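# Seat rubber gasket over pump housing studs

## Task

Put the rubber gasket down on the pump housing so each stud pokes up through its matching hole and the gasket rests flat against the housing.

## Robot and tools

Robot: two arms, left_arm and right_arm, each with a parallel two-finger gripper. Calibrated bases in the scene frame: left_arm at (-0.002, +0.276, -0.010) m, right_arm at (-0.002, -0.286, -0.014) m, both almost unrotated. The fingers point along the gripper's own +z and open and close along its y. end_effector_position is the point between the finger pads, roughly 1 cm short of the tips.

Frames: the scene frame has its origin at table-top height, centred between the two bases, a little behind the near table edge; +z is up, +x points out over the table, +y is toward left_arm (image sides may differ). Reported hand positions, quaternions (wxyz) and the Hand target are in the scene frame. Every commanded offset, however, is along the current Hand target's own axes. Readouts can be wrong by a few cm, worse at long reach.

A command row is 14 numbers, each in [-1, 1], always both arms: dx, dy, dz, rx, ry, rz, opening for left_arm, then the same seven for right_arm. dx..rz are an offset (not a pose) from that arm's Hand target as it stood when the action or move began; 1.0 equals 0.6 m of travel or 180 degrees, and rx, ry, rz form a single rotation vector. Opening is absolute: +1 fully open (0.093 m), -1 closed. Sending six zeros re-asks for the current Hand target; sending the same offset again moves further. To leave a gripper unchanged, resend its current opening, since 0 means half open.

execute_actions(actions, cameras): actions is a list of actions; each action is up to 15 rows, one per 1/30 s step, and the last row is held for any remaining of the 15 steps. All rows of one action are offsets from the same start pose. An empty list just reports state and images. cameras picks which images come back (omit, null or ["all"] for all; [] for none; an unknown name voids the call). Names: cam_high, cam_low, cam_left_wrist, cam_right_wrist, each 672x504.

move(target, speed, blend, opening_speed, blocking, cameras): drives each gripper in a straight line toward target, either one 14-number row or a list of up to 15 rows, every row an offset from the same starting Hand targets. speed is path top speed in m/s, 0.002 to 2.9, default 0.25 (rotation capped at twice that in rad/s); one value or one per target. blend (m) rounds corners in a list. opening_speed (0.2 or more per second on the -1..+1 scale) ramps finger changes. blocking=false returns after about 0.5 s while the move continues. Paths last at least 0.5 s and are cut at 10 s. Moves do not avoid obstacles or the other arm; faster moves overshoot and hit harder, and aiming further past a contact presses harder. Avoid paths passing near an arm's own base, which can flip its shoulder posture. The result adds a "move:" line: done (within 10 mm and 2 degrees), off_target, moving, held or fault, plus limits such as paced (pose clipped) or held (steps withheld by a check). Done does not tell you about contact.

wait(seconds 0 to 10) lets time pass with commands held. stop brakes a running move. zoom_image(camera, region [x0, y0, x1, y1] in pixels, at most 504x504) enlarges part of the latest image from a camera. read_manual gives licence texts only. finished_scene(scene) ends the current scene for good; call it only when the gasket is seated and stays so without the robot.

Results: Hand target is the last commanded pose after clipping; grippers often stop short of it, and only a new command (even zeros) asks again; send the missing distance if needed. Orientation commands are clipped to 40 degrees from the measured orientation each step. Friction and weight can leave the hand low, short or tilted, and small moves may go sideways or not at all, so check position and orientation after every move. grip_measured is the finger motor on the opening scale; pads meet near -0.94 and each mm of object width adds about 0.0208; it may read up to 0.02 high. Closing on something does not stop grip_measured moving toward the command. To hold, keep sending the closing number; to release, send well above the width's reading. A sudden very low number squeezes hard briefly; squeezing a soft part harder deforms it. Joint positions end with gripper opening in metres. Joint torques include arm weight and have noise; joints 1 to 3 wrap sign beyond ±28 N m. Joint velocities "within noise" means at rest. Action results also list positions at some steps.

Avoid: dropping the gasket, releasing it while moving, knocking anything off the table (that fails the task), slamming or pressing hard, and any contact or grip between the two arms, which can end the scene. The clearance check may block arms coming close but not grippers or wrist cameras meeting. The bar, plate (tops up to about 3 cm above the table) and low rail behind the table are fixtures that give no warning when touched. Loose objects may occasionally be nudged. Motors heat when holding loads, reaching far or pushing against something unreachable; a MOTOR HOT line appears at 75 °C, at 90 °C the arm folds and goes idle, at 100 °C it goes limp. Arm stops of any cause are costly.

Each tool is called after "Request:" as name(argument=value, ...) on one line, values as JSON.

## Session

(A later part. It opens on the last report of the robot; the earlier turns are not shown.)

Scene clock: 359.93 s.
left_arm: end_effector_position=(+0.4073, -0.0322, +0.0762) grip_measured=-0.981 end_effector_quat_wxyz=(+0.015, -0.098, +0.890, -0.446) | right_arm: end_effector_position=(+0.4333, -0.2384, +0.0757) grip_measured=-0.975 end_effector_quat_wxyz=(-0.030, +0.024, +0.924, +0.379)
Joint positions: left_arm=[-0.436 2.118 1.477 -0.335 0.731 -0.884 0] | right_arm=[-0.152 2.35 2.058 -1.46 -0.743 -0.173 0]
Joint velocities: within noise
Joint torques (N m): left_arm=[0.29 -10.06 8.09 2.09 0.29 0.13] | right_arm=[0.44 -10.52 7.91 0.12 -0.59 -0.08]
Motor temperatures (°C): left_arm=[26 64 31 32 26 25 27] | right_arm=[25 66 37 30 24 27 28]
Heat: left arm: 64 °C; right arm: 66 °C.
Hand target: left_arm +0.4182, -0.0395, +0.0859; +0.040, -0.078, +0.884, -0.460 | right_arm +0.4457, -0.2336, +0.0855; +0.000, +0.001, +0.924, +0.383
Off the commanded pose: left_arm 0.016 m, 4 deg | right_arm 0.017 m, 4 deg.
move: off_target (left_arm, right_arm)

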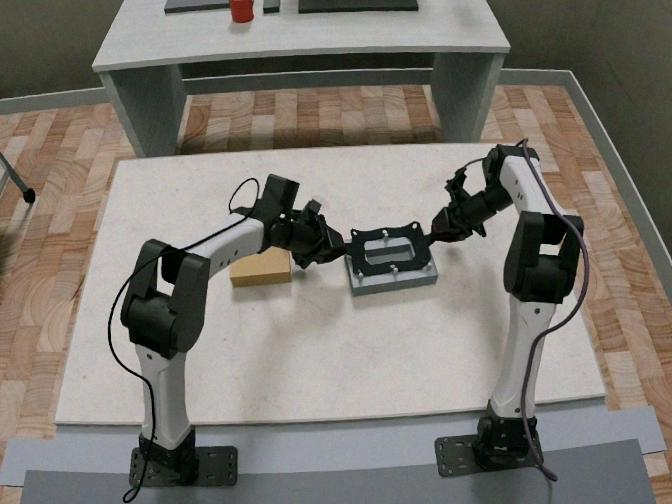

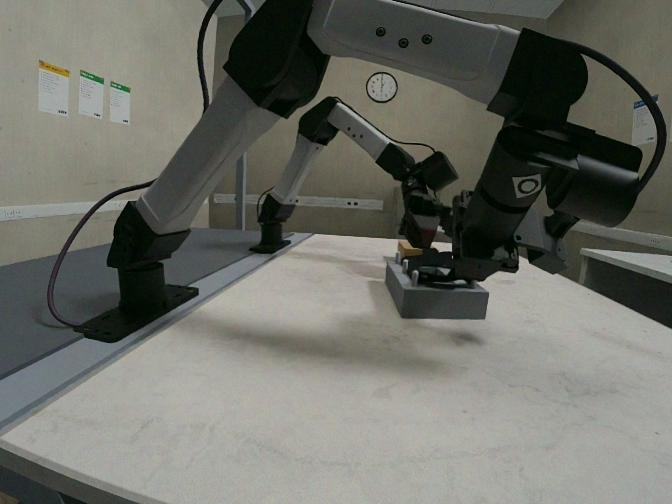

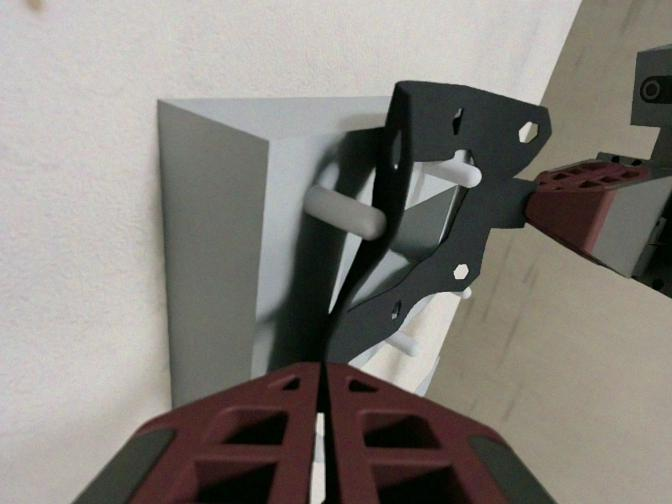

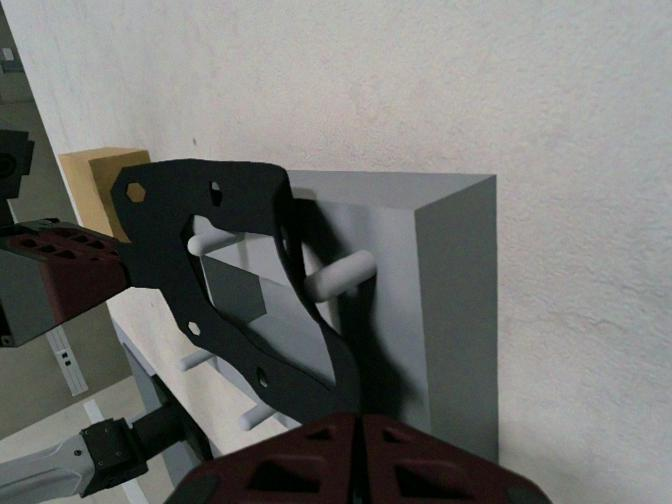

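Request:
move(target=[0.0173,-0.049,-0.0318,0,0,0,-1,0.0167,0.0377,-0.0448,0,0,0,-1], speed=0.06)

Request:
zoom_image(camera="cam_high", region=[320, 190, 460, 300])

Scene clock: 375.77 s.
left_arm: end_effector_position=(+0.4082, -0.0375, +0.0952) grip_measured=-0.981 end_effector_quat_wxyz=(+0.027, -0.086, +0.886, -0.454) | right_arm: end_effector_position=(+0.4326, -0.2386, +0.0914) grip_measured=-0.975 end_effector_quat_wxyz=(-0.032, +0.023, +0.924, +0.380)
Joint positions: left_arm=[-0.445 2.092 1.498 -0.346 0.731 -0.884 0] | right_arm=[-0.152 2.35 2.119 -1.528 -0.743 -0.178 0]
Joint velocities: within noise
Joint torques (N m): left_arm=[-0.44 -13.57 9.05 1.32 0.18 -0.11] | right_arm=[-0.27 -13.94 7.73 -0.23 -0.58 -0.13]
Motor temperatures (°C): left_arm=[26 64 32 33 26 25 27] | right_arm=[25 63 38 29 24 27 28]
Heat: left arm: 64 °C; right arm: 63 °C.
Hand target: left_arm +0.4082, -0.0426, +0.1210; +0.040, -0.078, +0.884, -0.460 | right_arm +0.4357, -0.2367, +0.1205; +0.000, +0.001, +0.924, +0.383
Off the commanded pose: left_arm 0.026 m, 2 deg | right_arm 0.029 m, 5 deg.
move: off_target (left_arm, right_arm)

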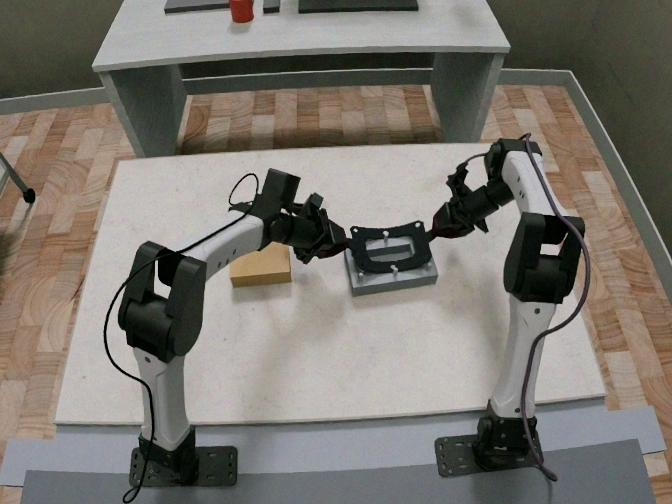

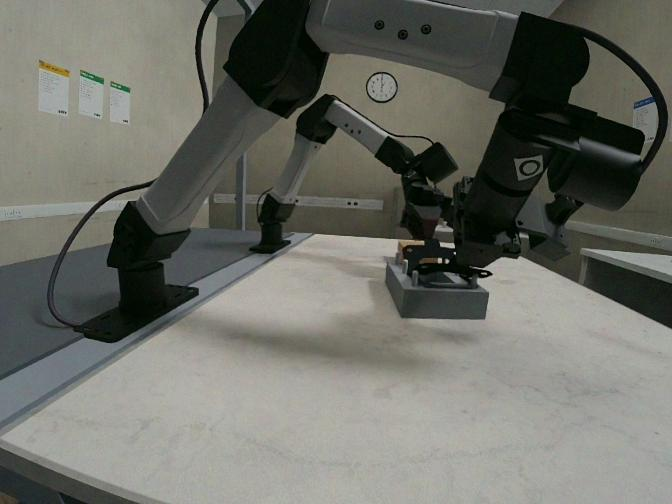

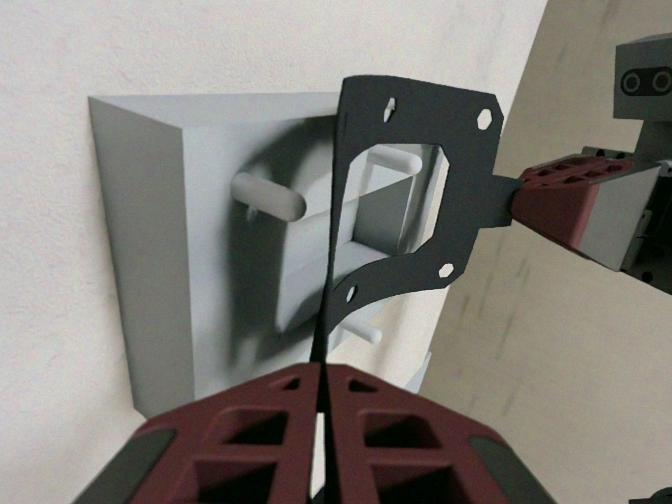

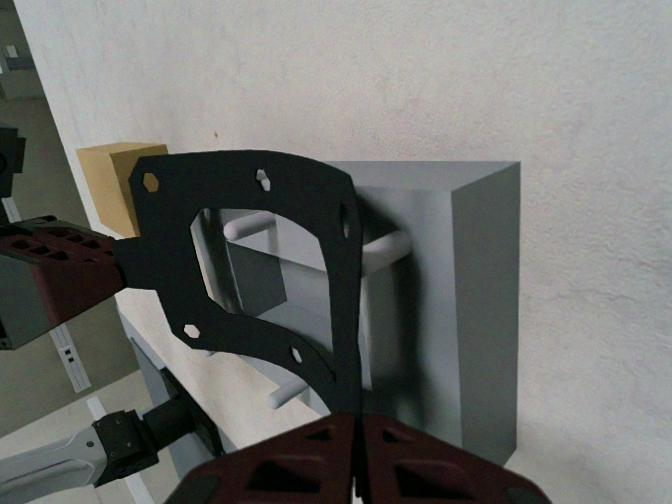

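Scaled by 3.600.

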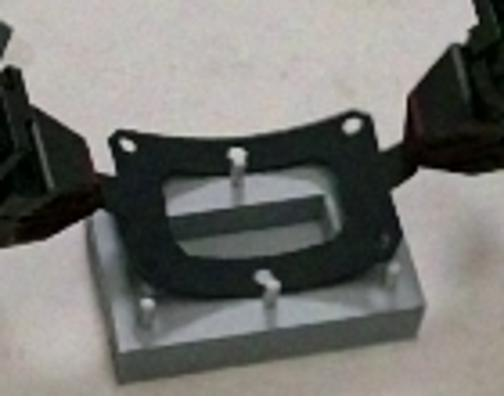

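Request:
move(target=[0.027,0,0,0,0,0,-1,0.0267,-0.0035,-0.0035,0,0,0,-1], speed=0.06)

Request:
zoom_image(camera="cam_high", region=[320, 190, 460, 300])

Scene clock: 385.20 s.
left_arm: end_effector_position=(+0.3973, -0.0422, +0.1063) grip_measured=-0.981 end_effector_quat_wxyz=(+0.029, -0.085, +0.886, -0.455) | right_arm: end_effector_position=(+0.4206, -0.2414, +0.1021) grip_measured=-0.975 end_effector_quat_wxyz=(-0.027, +0.019, +0.924, +0.380)
Joint positions: left_arm=[-0.467 2.046 1.471 -0.346 0.717 -0.904 0] | right_arm=[-0.162 2.284 2.048 -1.523 -0.743 -0.196 0]
Joint velocities: within noise
Joint torques (N m): left_arm=[-0.53 -13.48 5.41 1.76 0.16 -0.11] | right_arm=[-0.4 -13.97 3.7 0.05 -0.55 -0.14]
Motor temperatures (°C): left_arm=[26 69 33 32 25 25 27] | right_arm=[25 64 38 29 24 27 28]
Heat: left arm: 69 °C; right arm: 64 °C.
Hand target: left_arm +0.3922, -0.0454, +0.1210; +0.040, -0.078, +0.884, -0.460 | right_arm +0.4197, -0.2396, +0.1205; +0.000, +0.001, +0.924, +0.383
Off the commanded pose: left_arm 0.016 m, 2 deg | right_arm 0.018 m, 4 deg.
move: off_target (left_arm, right_arm)

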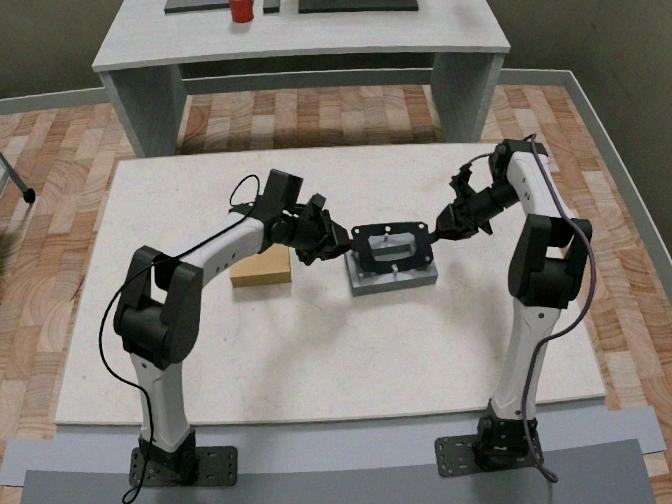

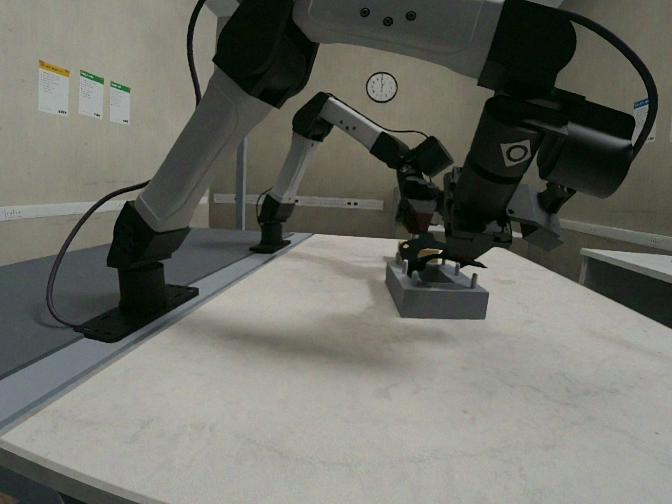

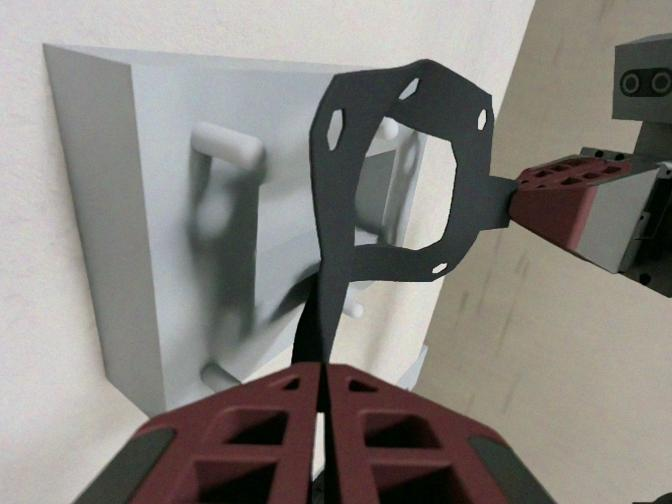

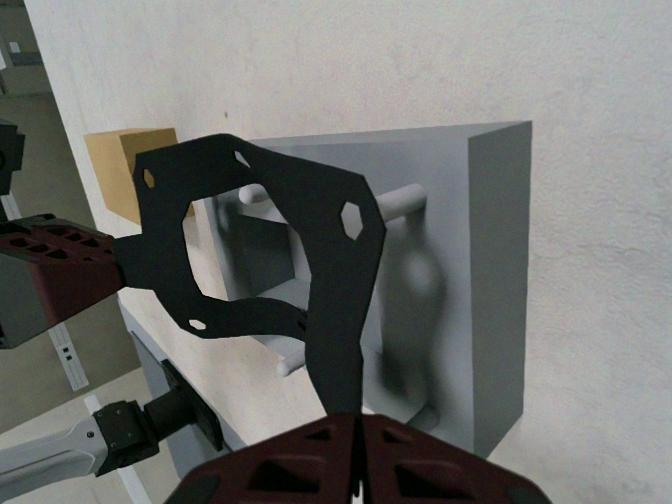

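Scaled by 3.600.

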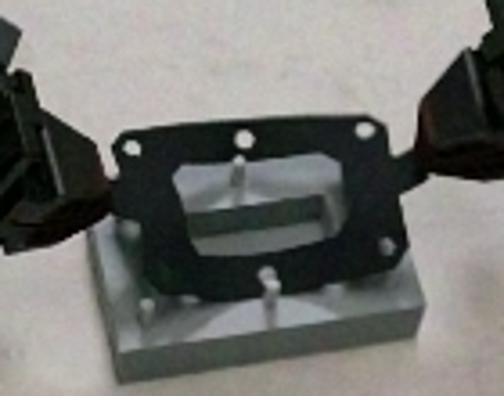

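Request:
move(target=[-0.001,-0.037,-0.034,0,0,0,-1,0,0.0306,-0.04,0,0,0,-1], speed=0.08)

Request:
zoom_image(camera="cam_high", region=[320, 190, 460, 300])

Scene clock: 398.67 s.
left_arm: end_effector_position=(+0.3916, -0.0392, +0.1237) grip_measured=-0.981 end_effector_quat_wxyz=(+0.025, -0.087, +0.888, -0.452) | right_arm: end_effector_position=(+0.4162, -0.2448, +0.1241) grip_measured=-0.975 end_effector_quat_wxyz=(-0.015, +0.019, +0.925, +0.379)
Joint positions: left_arm=[-0.467 2.009 1.495 -0.42 0.717 -0.904 0] | right_arm=[-0.172 2.241 2.067 -1.563 -0.743 -0.198 0]
Joint velocities: within noise
Joint torques (N m): left_arm=[0.16 -13.05 9.35 1.35 0.22 -0.04] | right_arm=[-0.4 -13.08 7.49 -0.17 -0.59 0.07]
Motor temperatures (°C): left_arm=[26 72 32 31 25 25 27] | right_arm=[25 70 38 29 24 27 28]
Heat: left arm: 72 °C; right arm: 70 °C.
Hand target: left_arm +0.3922, -0.0414, +0.1509; +0.040, -0.078, +0.884, -0.460 | right_arm +0.4197, -0.2436, +0.1504; +0.000, +0.001, +0.924, +0.383
Off the commanded pose: left_arm 0.027 m, 2 deg | right_arm 0.027 m, 3 deg.
joint sent to its limit (right arm) — joint 4 (wrist pitch), lower limit. The joint targets are off in position, not in orientation.
move: off_target (left_arm, right_arm)

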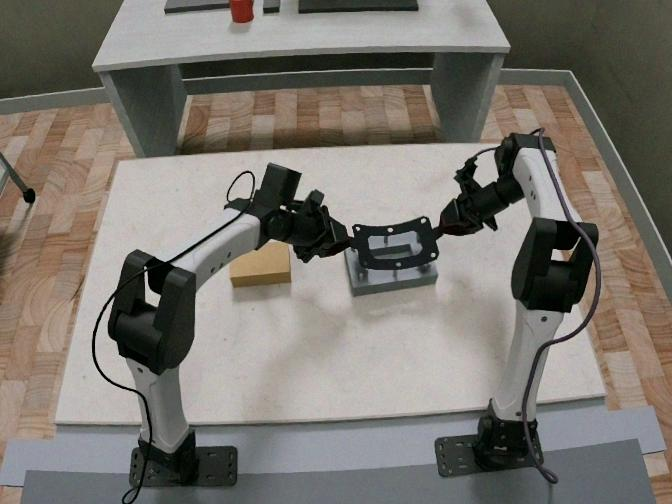

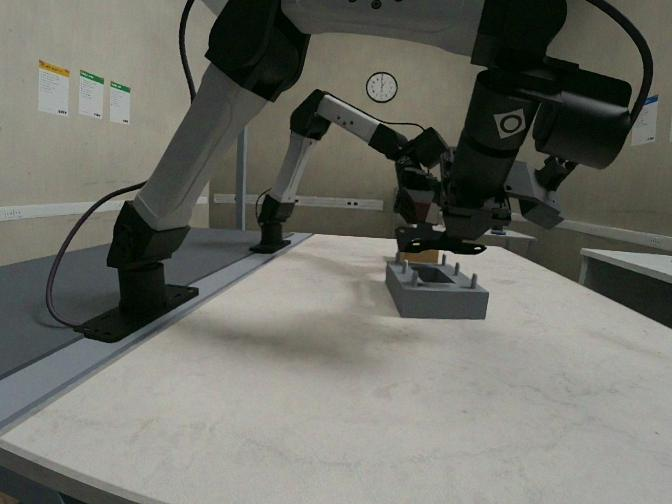

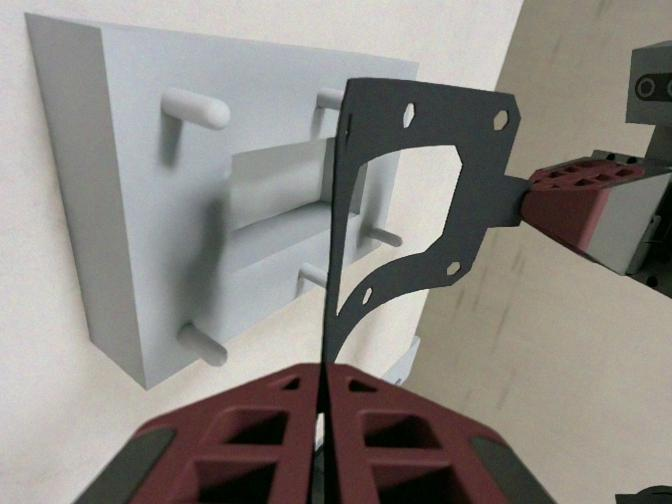

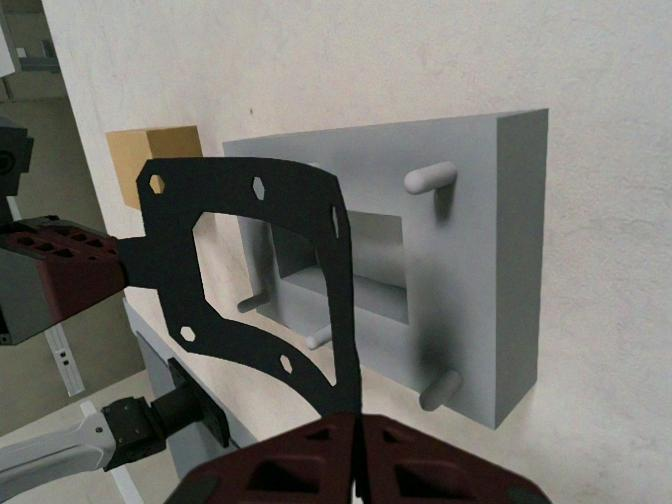

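Scaled by 3.600.

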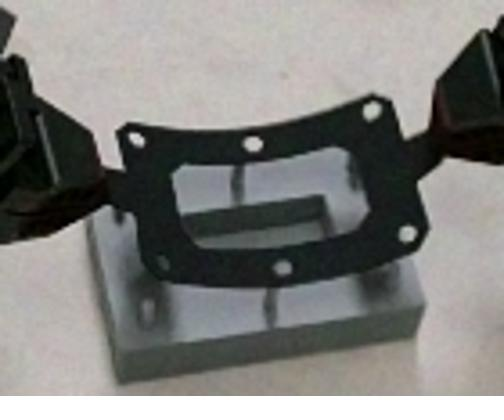

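Request:
move(target=[-0.0067,0.0775,0.0433,0,0,0,-1,-0.005,-0.0554,0.0695,0,0,0,-1], speed=0.06)

Request:
zoom_image(camera="cam_high", region=[320, 190, 460, 300])

Request:
zoom_image(camera="cam_low", region=[370, 220, 510, 330])

Scene clock: 450.23 s.
left_arm: end_effector_position=(+0.3919, -0.0329, +0.0987) grip_measured=-0.981 end_effector_quat_wxyz=(+0.029, -0.090, +0.887, -0.452) | right_arm: end_effector_position=(+0.4200, -0.2450, +0.0991) grip_measured=-0.975 end_effector_quat_wxyz=(-0.008, +0.016, +0.926, +0.378)
Joint positions: left_arm=[-0.454 2.023 1.411 -0.32 0.717 -0.898 0] | right_arm=[-0.172 2.244 1.975 -1.453 -0.743 -0.198 0]
Joint velocities: within noise
Joint torques (N m): left_arm=[0.61 -9.46 5.45 2.15 0.32 0.13] | right_arm=[0.76 -9.8 3.86 0.22 -0.57 -0.06]
Motor temperatures (°C): left_arm=[26 84 37 32 25 25 27] | right_arm=[25 79 41 28 25 27 28]
Heat: left arm: 84 °C; right arm: 79 °C. Fold the left arm in close to its base, or ease its load, before you think long. Fold the right arm in close to its base, or ease its load, before you think long.
Hand target: left_arm +0.3951, -0.0354, +0.0979; +0.040, -0.078, +0.884, -0.460 | right_arm +0.4227, -0.2376, +0.0975; +0.000, +0.001, +0.924, +0.383
Off the commanded pose: left_arm 0.004 m, 2 deg | right_arm 0.008 m, 2 deg.
MOTOR HOT: joint 2 (shoulder) of the left arm reports 84 °C; the controller's stop level is 90 °C. To cool a motor, set the load down, stop pushing, or move to a pose that needs little force.
MOTOR HOT: joint 2 (shoulder) of the right arm reports 79 °C; the controller's stop level is 90 °C. To cool a motor, set the load down, stop pushing, or move to a pose that needs little force.
move: done

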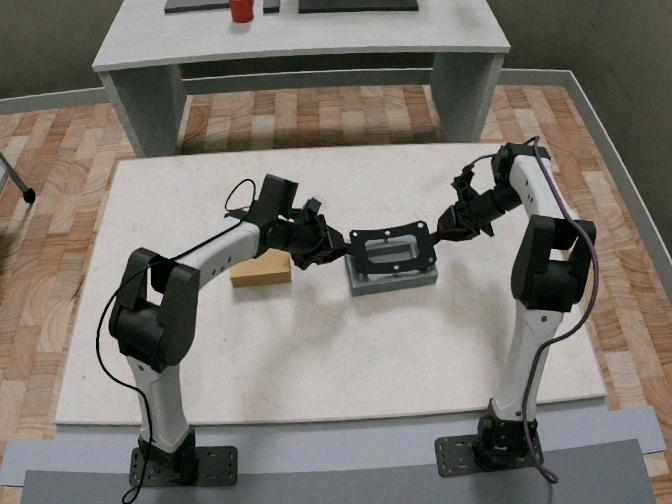

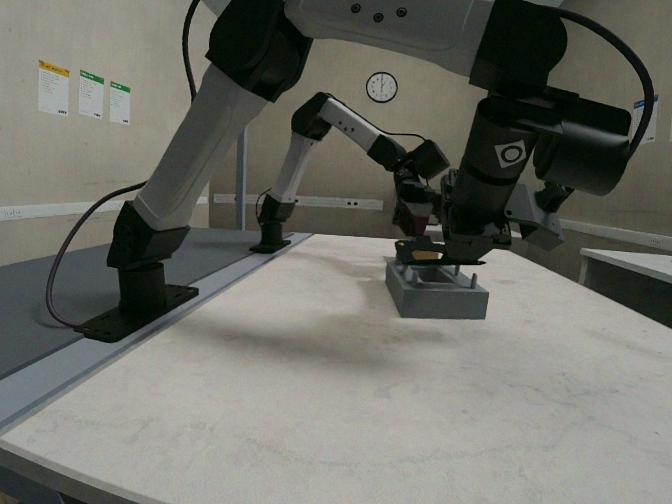

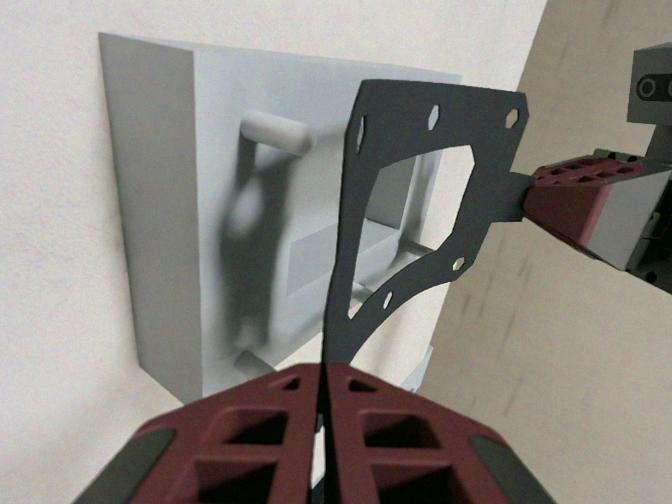

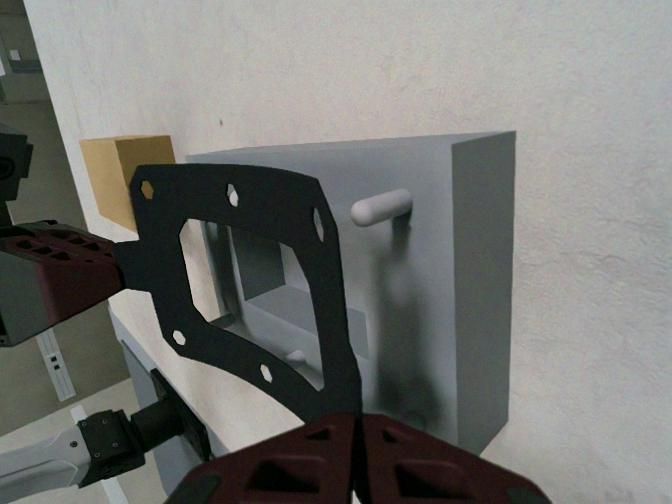

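Scaled by 3.600.

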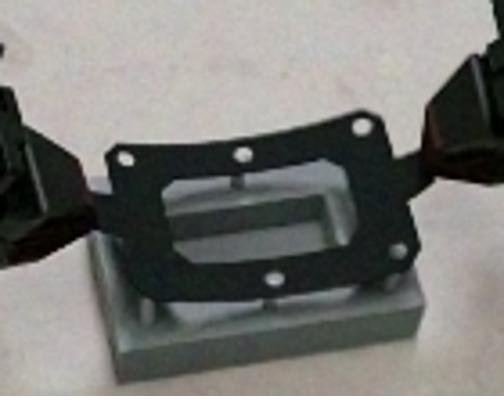

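Scaled by 3.600.

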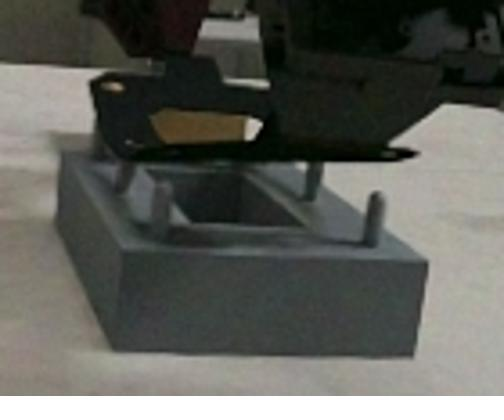

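Request:
move(target=[-0.0083,0.035,0.014,0,0,0,-1,-0.0067,-0.0189,0.033,0,0,0,-1], speed=0.06, cameras=["cam_high","cam_low"])

Request:
zoom_image(camera="cam_high", region=[320, 190, 460, 300])

Request:
zoom_image(camera="cam_low", region=[370, 220, 510, 330])

Scene clock: 465.43 s.
left_arm: end_effector_position=(+0.3980, -0.0252, +0.0758) grip_measured=-0.981 end_effector_quat_wxyz=(+0.032, -0.093, +0.888, -0.448) | right_arm: end_effector_position=(+0.4239, -0.2396, +0.0766) grip_measured=-0.975 end_effector_quat_wxyz=(-0.005, +0.008, +0.926, +0.377)
Joint positions: left_arm=[-0.434 2.061 1.377 -0.262 0.717 -0.879 0] | right_arm=[-0.158 2.264 1.92 -1.367 -0.743 -0.198 0]
Joint velocities: within noise
Joint torques (N m): left_arm=[0.44 -9.58 5.33 2.15 0.43 0.13] | right_arm=[0.81 -9.95 3.93 0.26 -0.58 0.11]
Motor temperatures (°C): left_arm=[26 76 35 33 25 25 27] | right_arm=[25 71 39 28 25 27 28]
Heat: left arm: 76 °C; right arm: 71 °C. Fold the left arm in close to its base, or ease its load, before you think long.
Hand target: left_arm +0.3991, -0.0294, +0.0758; +0.040, -0.078, +0.884, -0.460 | right_arm +0.4267, -0.2316, +0.0754; +0.000, +0.001, +0.924, +0.383
Off the commanded pose: left_arm 0.004 m, 2 deg | right_arm 0.009 m, 1 deg.
MOTOR HOT: still on. Joint 2 (shoulder) of the left arm reports 76 °C.
MOTOR HOT: cleared for the motors of the right arm.
move: done
Images, in order (width x height): cam_high 672x504, cam_low 672x504.

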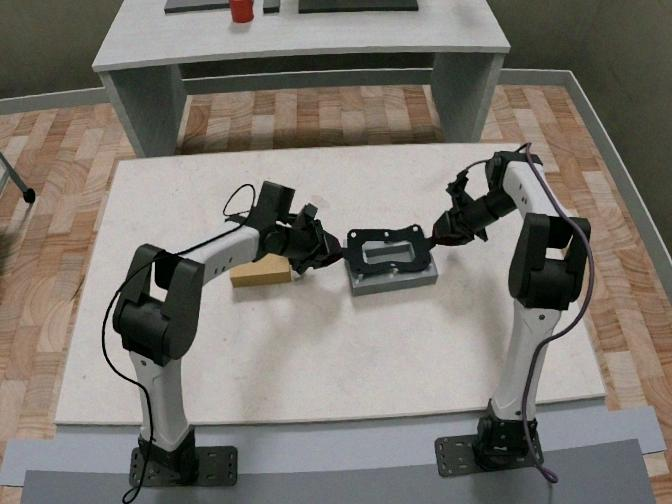

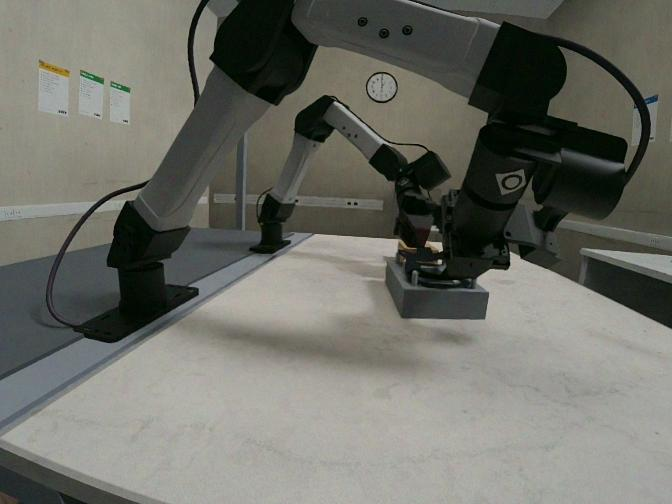

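Scaled by 3.600.

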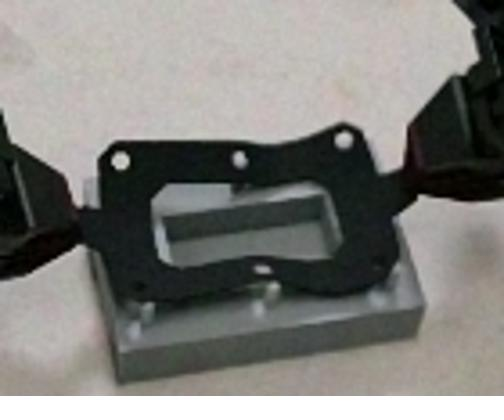

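Scaled by 3.600.

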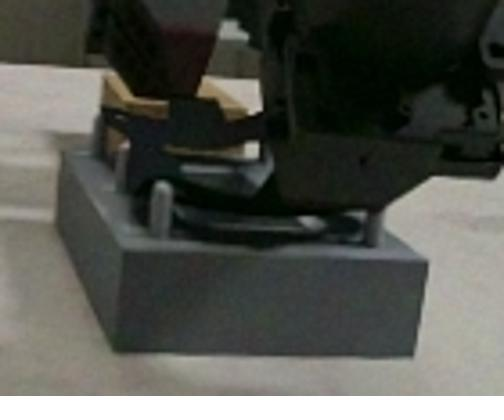

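Request:
zoom_image(camera="cam_high", region=[345, 220, 440, 290])

Request:
zoom_image(camera="cam_low", region=[380, 240, 500, 325])

Request:
execute_actions(actions=[])

Scaled by 5.305.

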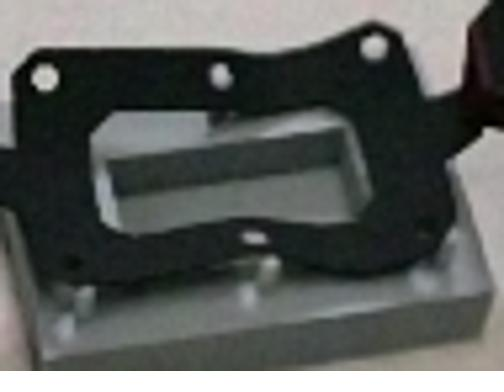

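Scaled by 4.200.

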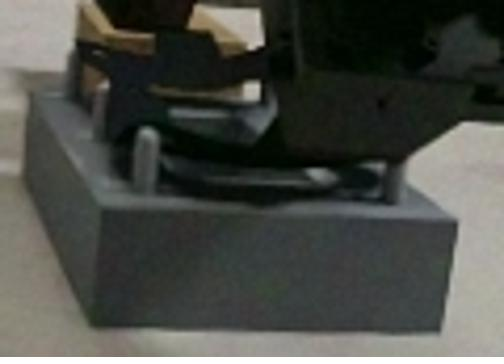

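Scene clock: 479.93 s.
left_arm: end_effector_position=(+0.3982, -0.0253, +0.0760) grip_measured=-0.981 end_effector_quat_wxyz=(+0.033, -0.093, +0.888, -0.449) | right_arm: end_effector_position=(+0.4245, -0.2397, +0.0765) grip_measured=-0.975 end_effector_quat_wxyz=(-0.004, +0.008, +0.926, +0.377)
Joint positions: left_arm=[-0.434 2.061 1.377 -0.26 0.717 -0.879 0] | right_arm=[-0.158 2.264 1.92 -1.364 -0.743 -0.198 0]
Joint velocities: within noise
Joint torques (N m): left_arm=[0.46 -9.57 5.33 2.14 0.43 0.13] | right_arm=[0.76 -9.98 3.92 0.24 -0.59 0.11]
Motor temperatures (°C): left_arm=[26 74 33 34 25 25 27] | right_arm=[25 70 38 28 25 27 28]
Heat: left arm: 74 °C; right arm: 70 °C. Fold the left arm in close to its base, or ease its load, before you think long.
Hand target: left_arm +0.3991, -0.0294, +0.0758; +0.040, -0.078, +0.884, -0.460 | right_arm +0.4267, -0.2316, +0.0754; +0.000, +0.001, +0.924, +0.383
Tool commands: left_gripper/opening=-1.0 right_gripper/opening=-1.0
Off the commanded pose: left_arm 0.004 m, 2 deg | right_arm 0.008 m, 1 deg.
MOTOR HOT: still on. Joint 2 (shoulder) of the left arm reports 74 °C.

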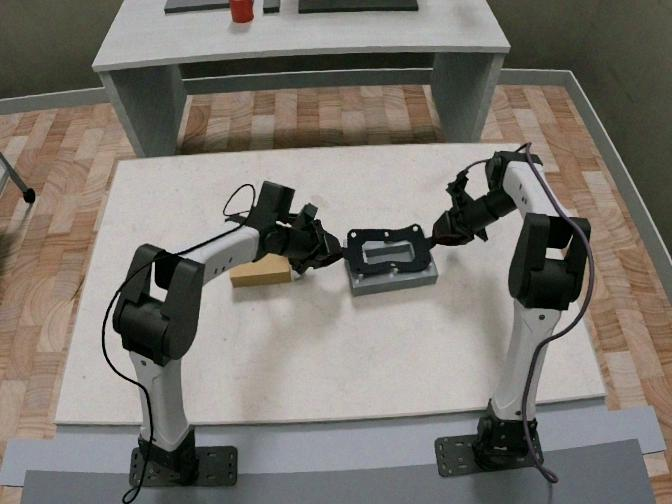

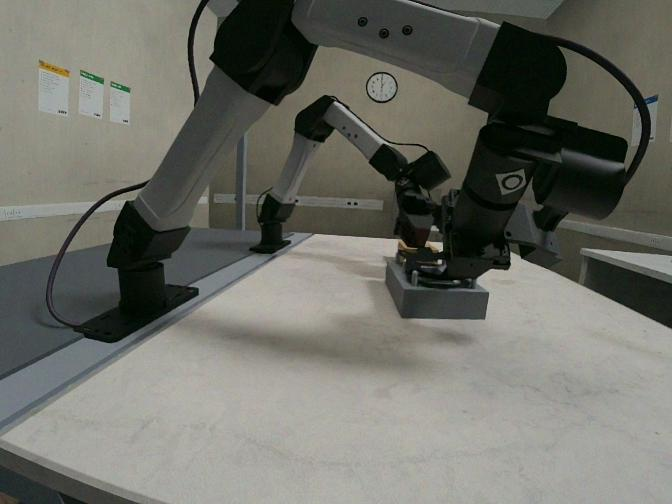

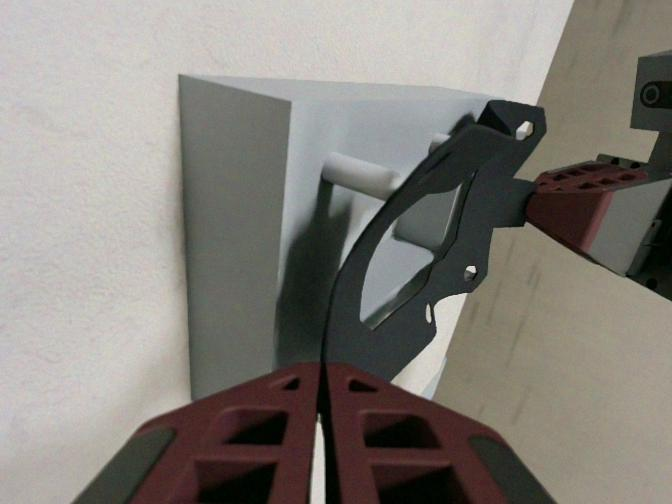

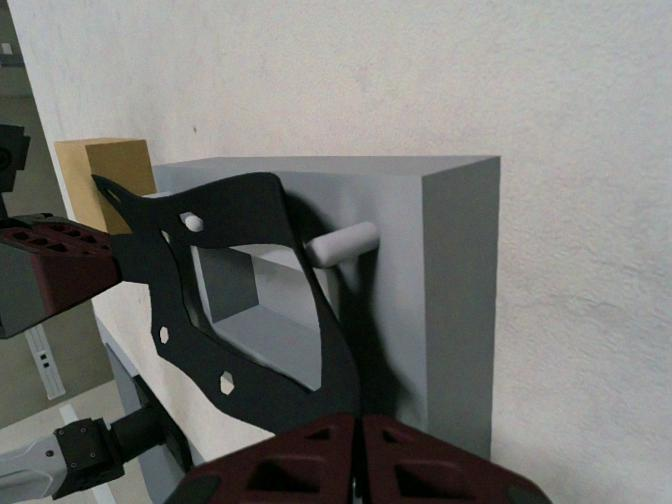

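Request:
move(target=[0.0115,-0.033,-0.0257,0,0,0,-1,0.0117,0.0295,-0.0295,0,0,0,-1], speed=0.05)

Request:
zoom_image(camera="cam_high", region=[345, 215, 440, 285])

Scene clock: 494.33 s.
left_arm: end_effector_position=(+0.3985, -0.0254, +0.0825) grip_measured=-0.981 end_effector_quat_wxyz=(+0.038, -0.090, +0.887, -0.452) | right_arm: end_effector_position=(+0.4186, -0.2387, +0.0775) grip_measured=-0.975 end_effector_quat_wxyz=(-0.018, +0.013, +0.925, +0.379)
Joint positions: left_arm=[-0.434 2.047 1.377 -0.26 0.717 -0.879 0] | right_arm=[-0.158 2.264 1.92 -1.394 -0.743 -0.198 0]
Joint velocities: within noise
Joint torques (N m): left_arm=[-0.25 -13.26 6.68 1.4 0.38 0.02] | right_arm=[0.69 -13.19 6.15 -0.17 -0.59 0.1]
Motor temperatures (°C): left_arm=[26 73 33 34 25 25 27] | right_arm=[25 70 37 28 25 27 28]
Heat: left arm: 73 °C; right arm: 70 °C. Fold the left arm in close to its base, or ease its load, before you think long.
Hand target: left_arm +0.3921, -0.0294, +0.1009; +0.040, -0.078, +0.884, -0.460 | right_arm +0.4197, -0.2316, +0.1005; +0.000, +0.001, +0.924, +0.383
Off the commanded pose: left_arm 0.020 m, 2 deg | right_arm 0.024 m, 3 deg.
MOTOR HOT: still on. Joint 2 (shoulder) of the left arm reports 73 °C.
move: off_target (left_arm, right_arm)

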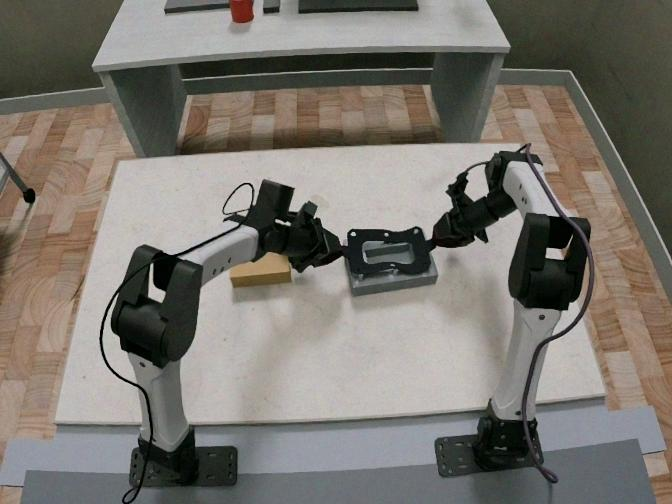

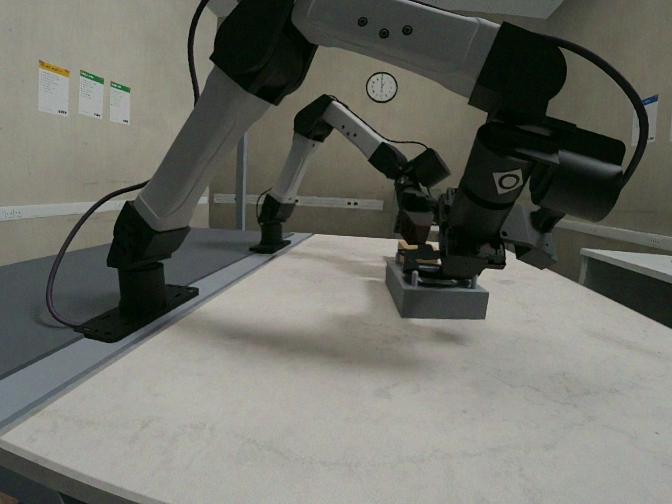

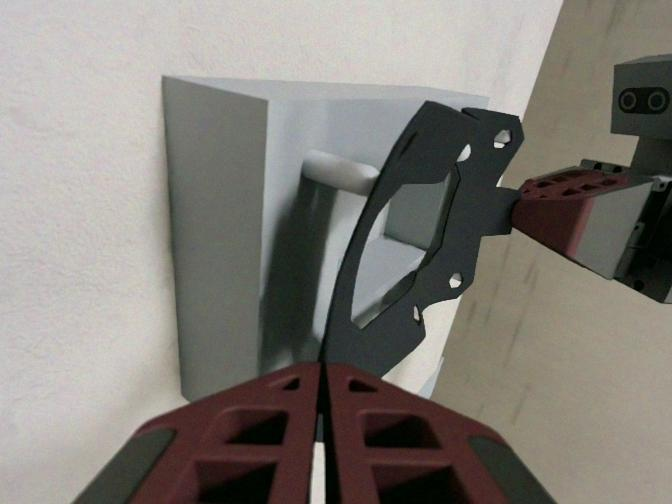

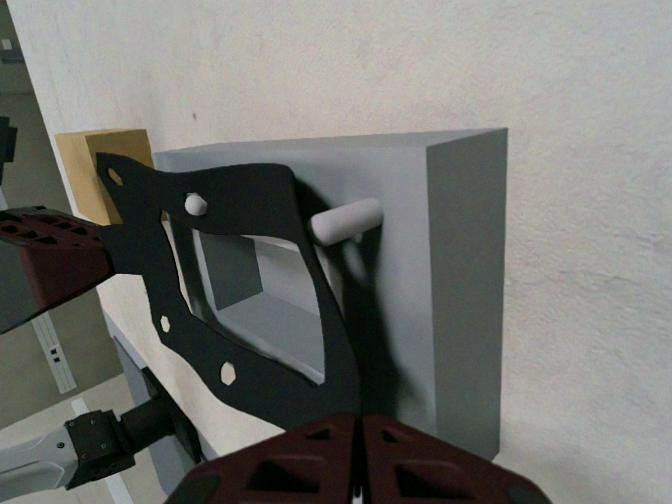

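Scaled by 5.305.

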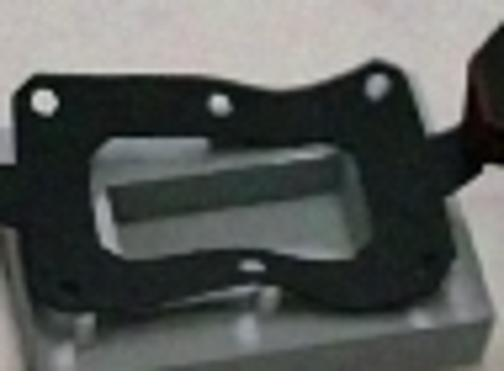

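Request:
zoom_image(camera="cam_low", region=[385, 235, 455, 300])

Request:
zoom_image(camera="cam_right_wrist", region=[80, 150, 400, 430])

Scaled by 7.200.

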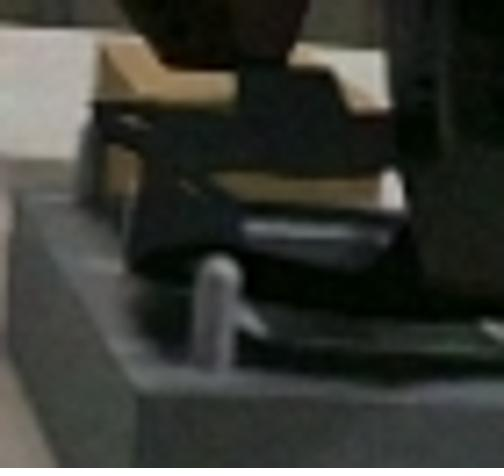

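Scaled by 1.575.

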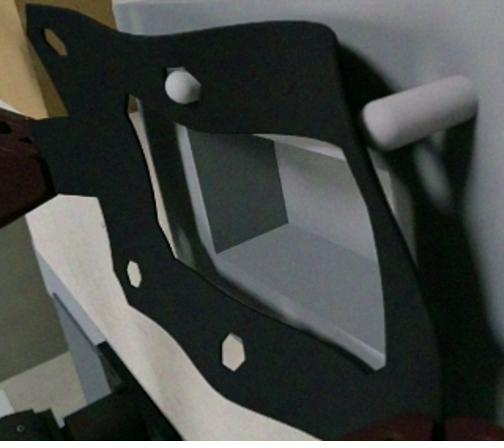

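Request:
move(target=[0.0098,-0.01,-0.009,0,0,0,-1,0.0033,0.0094,-0.0094,0,0,0,-1], speed=0.05)

Request:
zoom_image(camera="cam_high", region=[345, 215, 440, 285])

Request:
zoom_image(camera="cam_right_wrist", region=[80, 150, 400, 430])

Scene clock: 518.77 s.
left_arm: end_effector_position=(+0.3963, -0.0267, +0.0958) grip_measured=-0.981 end_effector_quat_wxyz=(+0.046, -0.084, +0.885, -0.457) | right_arm: end_effector_position=(+0.4152, -0.2383, +0.0805) grip_measured=-0.975 end_effector_quat_wxyz=(-0.024, +0.015, +0.925, +0.380)
Joint positions: left_arm=[-0.439 2.017 1.377 -0.269 0.717 -0.879 0] | right_arm=[-0.158 2.258 1.92 -1.413 -0.743 -0.198 0]
Joint velocities: within noise
Joint torques (N m): left_arm=[-0.51 -13.04 5.93 1.37 0.34 -0.06] | right_arm=[0.65 -13.63 7.09 -0.21 -0.59 0.1]
Motor temperatures (°C): left_arm=[26 84 32 33 25 25 27] | right_arm=[25 77 37 28 25 27 28]
Heat: left arm: 84 °C; right arm: 77 °C. Fold the left arm in close to its base, or ease its load, before you think long. Fold the right arm in close to its base, or ease its load, before you think long.
Hand target: left_arm +0.3862, -0.0294, +0.1089; +0.040, -0.078, +0.884, -0.460 | right_arm +0.4177, -0.2316, +0.1084; +0.000, +0.001, +0.924, +0.383
Off the commanded pose: left_arm 0.017 m, 1 deg | right_arm 0.029 m, 3 deg.
MOTOR HOT: joint 2 (shoulder) of the right arm reports 77 °C; the controller's stop level is 90 °C. To cool a motor, set the load down, stop pushing, or move to a pose that needs little force.
MOTOR HOT: still on. Joint 2 (shoulder) of the left arm reports 84 °C.
move: off_target (left_arm, right_arm)

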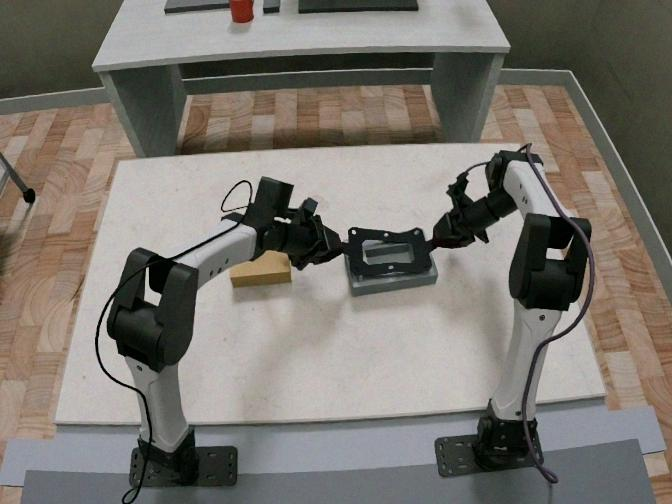

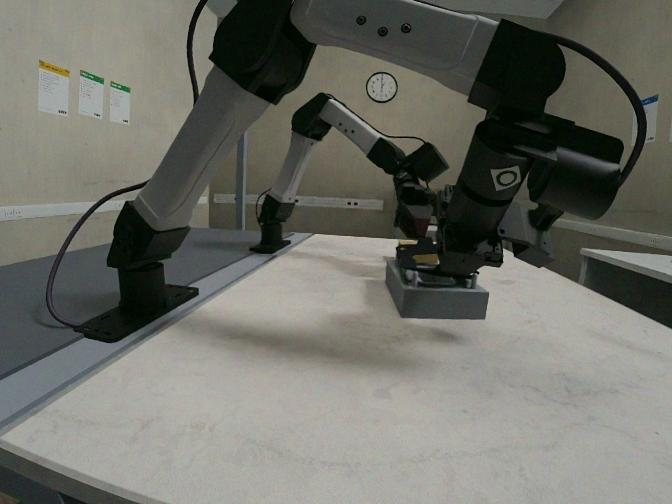

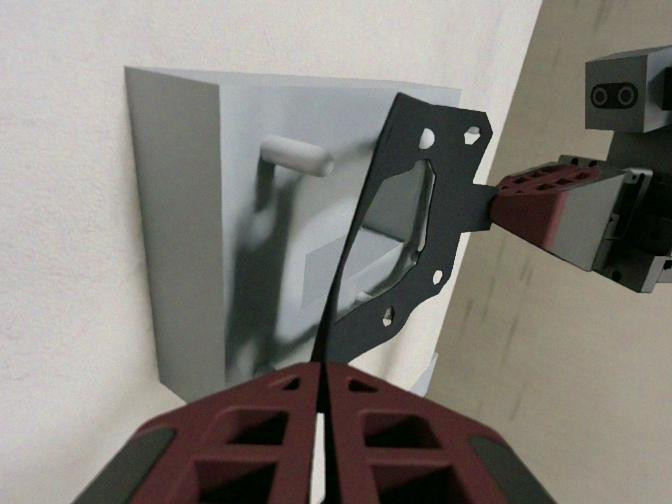

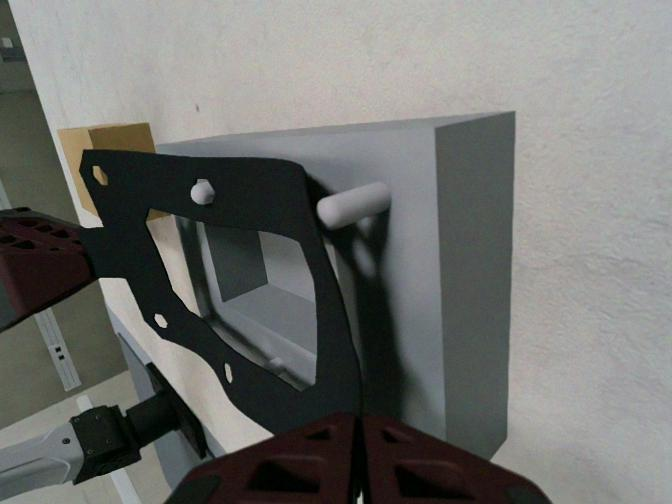

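Scaled by 5.305.

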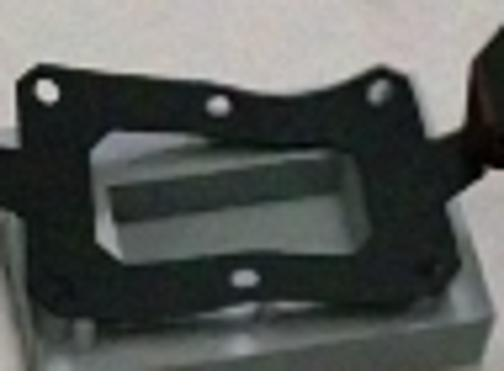

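Scaled by 1.575.

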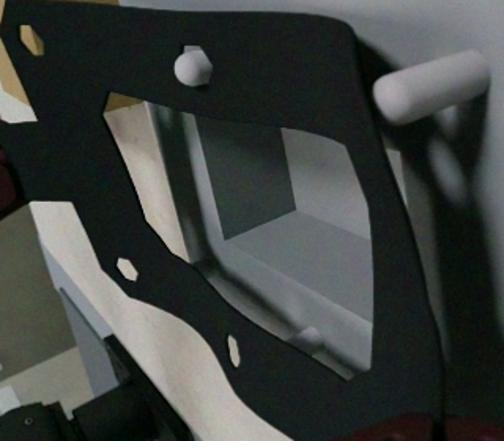

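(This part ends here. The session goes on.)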